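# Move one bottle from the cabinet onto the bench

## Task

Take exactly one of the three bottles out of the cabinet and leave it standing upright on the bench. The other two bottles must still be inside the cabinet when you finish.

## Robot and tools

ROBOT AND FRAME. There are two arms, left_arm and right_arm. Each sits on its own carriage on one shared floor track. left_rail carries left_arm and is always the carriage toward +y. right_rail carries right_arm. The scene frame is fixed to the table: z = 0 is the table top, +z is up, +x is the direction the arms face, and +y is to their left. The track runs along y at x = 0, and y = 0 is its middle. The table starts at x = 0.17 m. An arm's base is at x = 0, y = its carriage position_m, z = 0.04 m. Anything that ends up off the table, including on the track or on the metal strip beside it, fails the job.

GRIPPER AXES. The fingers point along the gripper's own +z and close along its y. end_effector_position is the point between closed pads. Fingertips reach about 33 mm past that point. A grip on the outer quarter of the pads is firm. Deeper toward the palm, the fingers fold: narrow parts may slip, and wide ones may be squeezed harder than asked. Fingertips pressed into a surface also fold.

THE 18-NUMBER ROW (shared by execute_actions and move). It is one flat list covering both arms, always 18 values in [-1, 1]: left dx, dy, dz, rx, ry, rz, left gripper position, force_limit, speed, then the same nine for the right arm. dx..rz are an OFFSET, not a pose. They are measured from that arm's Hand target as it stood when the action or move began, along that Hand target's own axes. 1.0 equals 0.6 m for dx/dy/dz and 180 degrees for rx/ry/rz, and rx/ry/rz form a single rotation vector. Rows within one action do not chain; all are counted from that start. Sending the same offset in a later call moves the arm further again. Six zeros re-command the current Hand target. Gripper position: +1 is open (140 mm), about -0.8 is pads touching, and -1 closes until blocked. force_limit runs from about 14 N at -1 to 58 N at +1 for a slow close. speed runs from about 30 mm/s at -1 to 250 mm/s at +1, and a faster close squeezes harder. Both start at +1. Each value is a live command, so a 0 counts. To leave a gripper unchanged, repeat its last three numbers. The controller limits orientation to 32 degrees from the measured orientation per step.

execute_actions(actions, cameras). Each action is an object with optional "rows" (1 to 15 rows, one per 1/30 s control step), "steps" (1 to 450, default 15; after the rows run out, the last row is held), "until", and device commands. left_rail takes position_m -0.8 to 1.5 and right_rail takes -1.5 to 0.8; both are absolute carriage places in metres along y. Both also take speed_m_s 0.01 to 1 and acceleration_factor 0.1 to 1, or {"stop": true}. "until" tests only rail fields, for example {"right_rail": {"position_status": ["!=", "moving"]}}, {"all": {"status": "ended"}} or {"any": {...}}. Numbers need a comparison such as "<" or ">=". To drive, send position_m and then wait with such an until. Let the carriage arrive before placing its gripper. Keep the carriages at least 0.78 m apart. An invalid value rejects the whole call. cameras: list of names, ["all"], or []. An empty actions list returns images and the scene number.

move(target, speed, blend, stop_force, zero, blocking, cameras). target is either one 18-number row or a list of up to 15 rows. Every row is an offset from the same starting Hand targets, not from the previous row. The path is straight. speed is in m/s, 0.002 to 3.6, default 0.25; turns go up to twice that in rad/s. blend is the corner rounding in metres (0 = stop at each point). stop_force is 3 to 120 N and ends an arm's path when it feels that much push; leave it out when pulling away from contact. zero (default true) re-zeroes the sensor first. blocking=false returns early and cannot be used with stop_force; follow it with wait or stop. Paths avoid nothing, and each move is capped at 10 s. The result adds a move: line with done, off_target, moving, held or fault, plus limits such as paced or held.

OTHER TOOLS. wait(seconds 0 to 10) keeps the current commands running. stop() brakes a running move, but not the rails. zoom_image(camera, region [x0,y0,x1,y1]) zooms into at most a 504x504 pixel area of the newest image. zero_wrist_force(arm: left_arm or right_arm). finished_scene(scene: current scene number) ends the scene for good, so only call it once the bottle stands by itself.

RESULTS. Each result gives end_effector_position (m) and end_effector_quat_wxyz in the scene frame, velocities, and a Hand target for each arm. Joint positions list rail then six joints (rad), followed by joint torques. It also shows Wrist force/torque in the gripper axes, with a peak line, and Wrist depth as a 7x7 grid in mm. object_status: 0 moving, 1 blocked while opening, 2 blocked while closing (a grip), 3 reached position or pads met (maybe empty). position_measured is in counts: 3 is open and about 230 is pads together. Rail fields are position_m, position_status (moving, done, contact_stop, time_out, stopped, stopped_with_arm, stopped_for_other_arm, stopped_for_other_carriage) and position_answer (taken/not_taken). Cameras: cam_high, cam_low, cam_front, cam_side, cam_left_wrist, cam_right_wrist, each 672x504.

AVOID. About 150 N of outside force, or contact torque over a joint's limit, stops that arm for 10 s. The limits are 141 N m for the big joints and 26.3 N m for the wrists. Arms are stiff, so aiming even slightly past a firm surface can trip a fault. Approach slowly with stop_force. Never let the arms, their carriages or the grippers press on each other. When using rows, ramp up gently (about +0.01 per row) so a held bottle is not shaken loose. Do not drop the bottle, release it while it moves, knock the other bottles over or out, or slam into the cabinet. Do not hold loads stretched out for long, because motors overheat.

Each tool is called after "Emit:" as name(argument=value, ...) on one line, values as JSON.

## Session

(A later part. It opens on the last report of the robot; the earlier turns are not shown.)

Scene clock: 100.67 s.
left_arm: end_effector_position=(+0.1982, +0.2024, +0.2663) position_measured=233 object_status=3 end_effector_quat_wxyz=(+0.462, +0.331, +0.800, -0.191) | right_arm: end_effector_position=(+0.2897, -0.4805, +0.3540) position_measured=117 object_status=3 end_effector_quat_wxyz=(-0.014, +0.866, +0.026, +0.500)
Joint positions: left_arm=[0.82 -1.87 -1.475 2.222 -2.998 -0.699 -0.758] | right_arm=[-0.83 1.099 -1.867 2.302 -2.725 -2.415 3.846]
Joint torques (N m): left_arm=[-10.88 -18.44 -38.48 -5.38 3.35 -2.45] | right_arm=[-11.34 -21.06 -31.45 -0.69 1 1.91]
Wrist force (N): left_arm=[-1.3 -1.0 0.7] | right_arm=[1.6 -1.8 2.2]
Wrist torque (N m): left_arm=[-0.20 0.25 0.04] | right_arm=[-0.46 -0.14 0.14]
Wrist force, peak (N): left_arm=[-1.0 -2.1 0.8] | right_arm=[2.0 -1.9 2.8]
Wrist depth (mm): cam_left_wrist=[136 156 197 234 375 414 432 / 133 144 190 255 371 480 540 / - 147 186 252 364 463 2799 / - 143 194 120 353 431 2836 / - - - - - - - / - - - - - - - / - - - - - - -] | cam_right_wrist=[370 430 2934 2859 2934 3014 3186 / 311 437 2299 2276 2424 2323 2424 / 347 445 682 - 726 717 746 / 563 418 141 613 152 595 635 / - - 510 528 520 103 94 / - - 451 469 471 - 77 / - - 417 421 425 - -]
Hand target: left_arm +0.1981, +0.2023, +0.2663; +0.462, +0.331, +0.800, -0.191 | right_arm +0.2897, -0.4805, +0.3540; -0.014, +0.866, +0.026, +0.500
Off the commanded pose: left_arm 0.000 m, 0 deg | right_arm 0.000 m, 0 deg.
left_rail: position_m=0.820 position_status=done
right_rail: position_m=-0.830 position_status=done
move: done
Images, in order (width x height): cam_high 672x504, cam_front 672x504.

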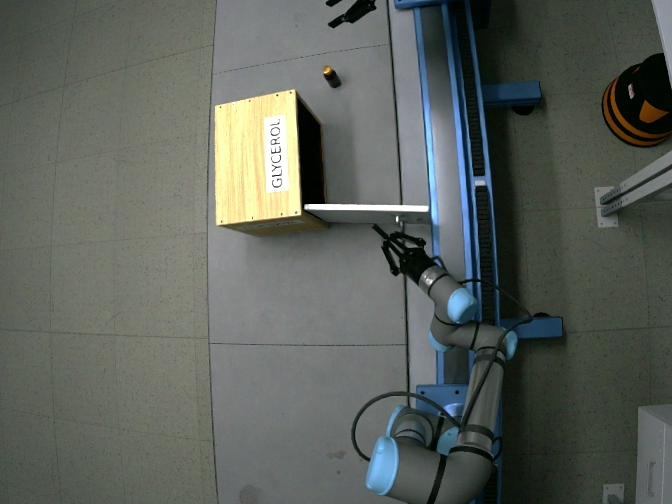

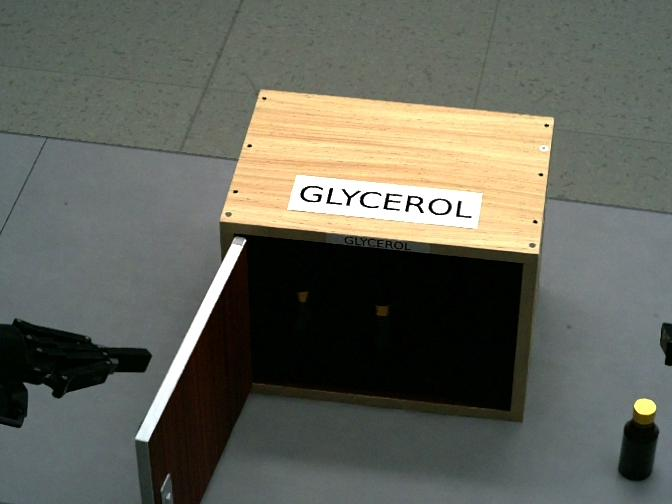

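Emit:
move(target=[[-0.047,-0.0903,0.0812,0,0,0,-1,0,0,0,0,0,0,0,0,0.1,0,-1],[-0.0982,-0.1481,0.1698,0,0,0,-1,0,0,0,0,0,0,0,0,0.1,0,-1],[-0.155,-0.1664,0.2679,0,0,0,-1,0,0,0,0,0,0,0,0,0.1,0,-1],[-0.2117,-0.1468,0.366,0,0,0,-1,0,0,0,0,0,0,0,0,0.1,0,-1],[-0.2501,-0.1059,0.4324,0,0,0,-1,0,0,0,0,0,0,0,0,0.1,0,-1],[-0.266,-0.0804,0.4598,0,0,0,-1,0,0,0,0,0,0,0,0,0.1,0,-1],[-0.2765,-0.0592,0.478,0,0,0,-1,0,0,0,0,0,0,0,0,0.1,0,-1]], speed=[0.08,0.08,0.08,0.06,0.05,0.03,0.02], blend=[0.005,0.01,0.01,0.01,0.005,0.003,0], stop_force=15, cameras=["cam_side","cam_front"])

Scene clock: 108.77 s.
left_arm: end_effector_position=(+0.4060, -0.0571, +0.2666) position_measured=233 object_status=3 end_effector_quat_wxyz=(+0.462, +0.332, +0.800, -0.191) | right_arm: end_effector_position=(+0.2897, -0.4805, +0.3540) position_measured=117 object_status=3 end_effector_quat_wxyz=(-0.014, +0.866, +0.026, +0.500)
Joint positions: left_arm=[0.82 -1.453 -0.808 1.251 -2.95 -1.005 -0.375] | right_arm=[-0.83 1.099 -1.867 2.302 -2.725 -2.415 3.846]
Joint torques (N m): left_arm=[-0.2 -59.55 -11.09 -5.36 4.92 -2.41] | right_arm=[-9.63 -20.83 -30.93 -0.82 0.89 1.73]
Wrist force (N): left_arm=[4.2 -8.1 -11.9] | right_arm=[1.9 -1.7 2.4]
Wrist torque (N m): left_arm=[-0.18 -0.01 -0.12] | right_arm=[-0.44 -0.21 0.13]
Wrist force, peak (N): left_arm=[8.6 -10.1 -15.1] | right_arm=[2.0 -2.1 2.6]
Wrist depth (mm): cam_left_wrist=[- - 265 207 161 130 115 / - - 258 199 157 131 113 / - - 272 191 156 129 108 / - - 251 120 146 124 108 / - - - - - - 104 / - - - - - - - / - - - - - - -] | cam_right_wrist=[369 429 2859 3014 3014 3055 3141 / 311 440 2347 2253 2323 2424 2424 / 335 451 684 736 738 741 - / 378 421 140 618 153 113 634 / - - 384 521 517 104 94 / - - 452 468 460 - 78 / - - 414 418 424 - -]
Hand target: left_arm +0.4060, -0.0571, +0.2666; +0.462, +0.332, +0.800, -0.191 (not the last commanded pose) | right_arm +0.2897, -0.4805, +0.3540; -0.014, +0.866, +0.026, +0.500
Off the commanded pose: left_arm 0.001 m, 0 deg | right_arm 0.000 m, 0 deg.
left_rail: position_m=0.820 position_status=done
right_rail: position_m=-0.830 position_status=done
move: contact (left_arm); path passed 6 of 7 targets
Images, in order (width x height): cam_front 672x504, cam_side 672x504.

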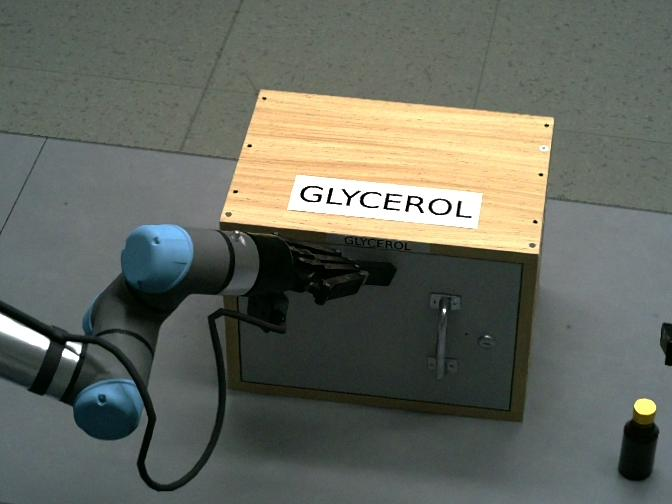

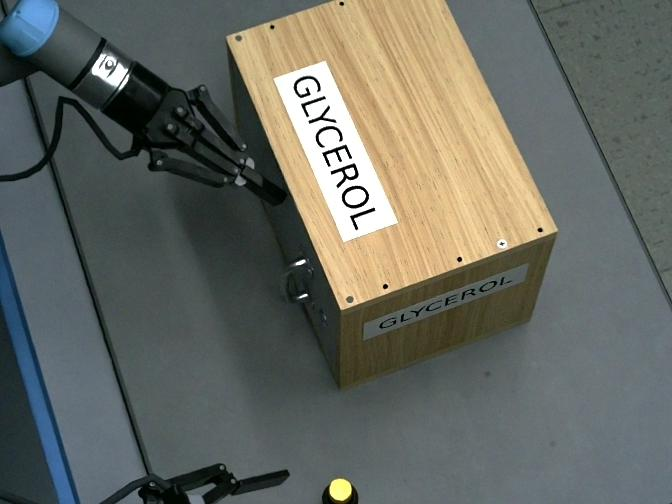

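Closed. Retreat and finish.

Emit:
move(target=[0.1,-0.083,-0.173,0,0,0,-1,0,0,0,0,0,0,0,0,0.1,0,-1], speed=0.12, cameras=["cam_side","cam_front"])

Scene clock: 110.60 s.
left_arm: end_effector_position=(+0.2861, -0.0076, +0.2665) position_measured=233 object_status=3 end_effector_quat_wxyz=(+0.462, +0.332, +0.800, -0.192) | right_arm: end_effector_position=(+0.2897, -0.4805, +0.3540) position_measured=117 object_status=3 end_effector_quat_wxyz=(-0.014, +0.866, +0.026, +0.500)
Joint positions: left_arm=[0.82 -1.63 -0.988 1.555 -2.993 -0.867 -0.513] | right_arm=[-0.83 1.099 -1.867 2.302 -2.725 -2.415 3.846]
Joint torques (N m): left_arm=[-10.26 -54.49 -10.07 -1.7 2.7 -2.56] | right_arm=[-9.33 -20.75 -31.39 -0.79 0.84 1.77]
Wrist force (N): left_arm=[-0.5 -1.5 0.9] | right_arm=[1.7 -1.8 2.4]
Wrist torque (N m): left_arm=[-0.31 0.05 0.03] | right_arm=[-0.45 -0.19 0.14]
Wrist force, peak (N): left_arm=[4.5 -8.2 -12.2] | right_arm=[1.9 -2.1 2.4]
Wrist depth (mm): cam_left_wrist=[- - - 377 - 248 216 / - - - 374 274 247 212 / - - - - 281 239 203 / - - 2729 108 275 245 198 / - - - - - - 201 / - - - - - - - / - - - - - - -] | cam_right_wrist=[369 429 2788 2934 3014 3097 3097 / 312 438 2186 2347 2323 2347 2347 / 332 444 703 - 715 741 769 / 380 419 165 611 153 635 635 / - - 499 528 517 104 94 / - - 451 468 476 - 78 / - - 417 428 425 - -]
Hand target: left_arm +0.2860, -0.0075, +0.2665; +0.462, +0.332, +0.800, -0.191 | right_arm +0.2897, -0.4805, +0.3540; -0.014, +0.866, +0.026, +0.500
Off the commanded pose: left_arm 0.000 m, 0 deg | right_arm 0.000 m, 0 deg.
left_rail: position_m=0.820 position_status=done
right_rail: position_m=-0.830 position_status=done
move: done
Images, in order (width x height): cam_front 672x504, cam_side 672x504.

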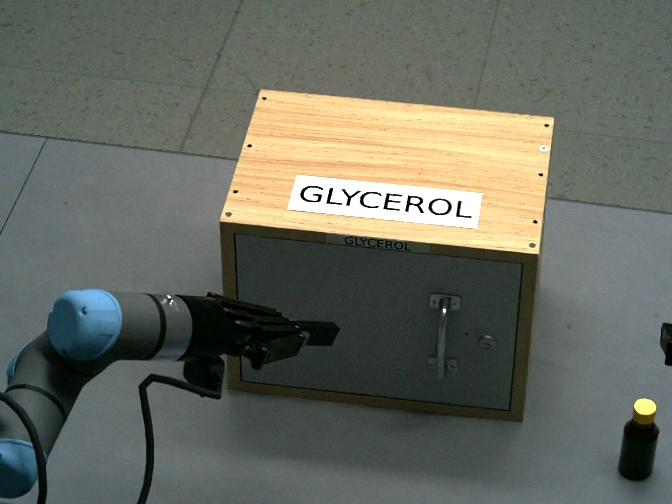

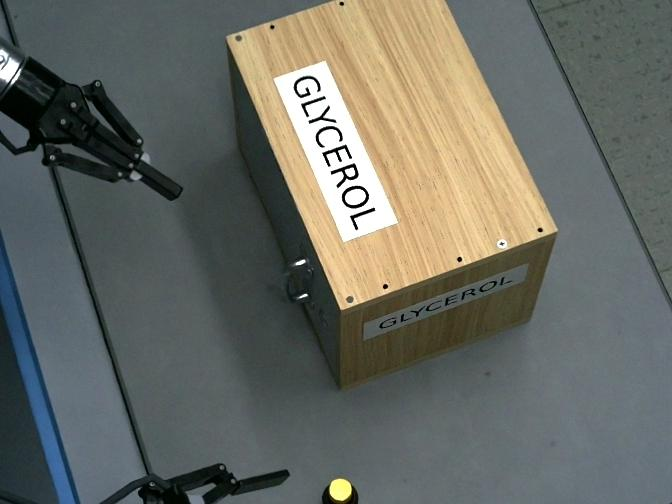

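Emit:
finished_scene(scene=2)

The scene is finished: the task was done.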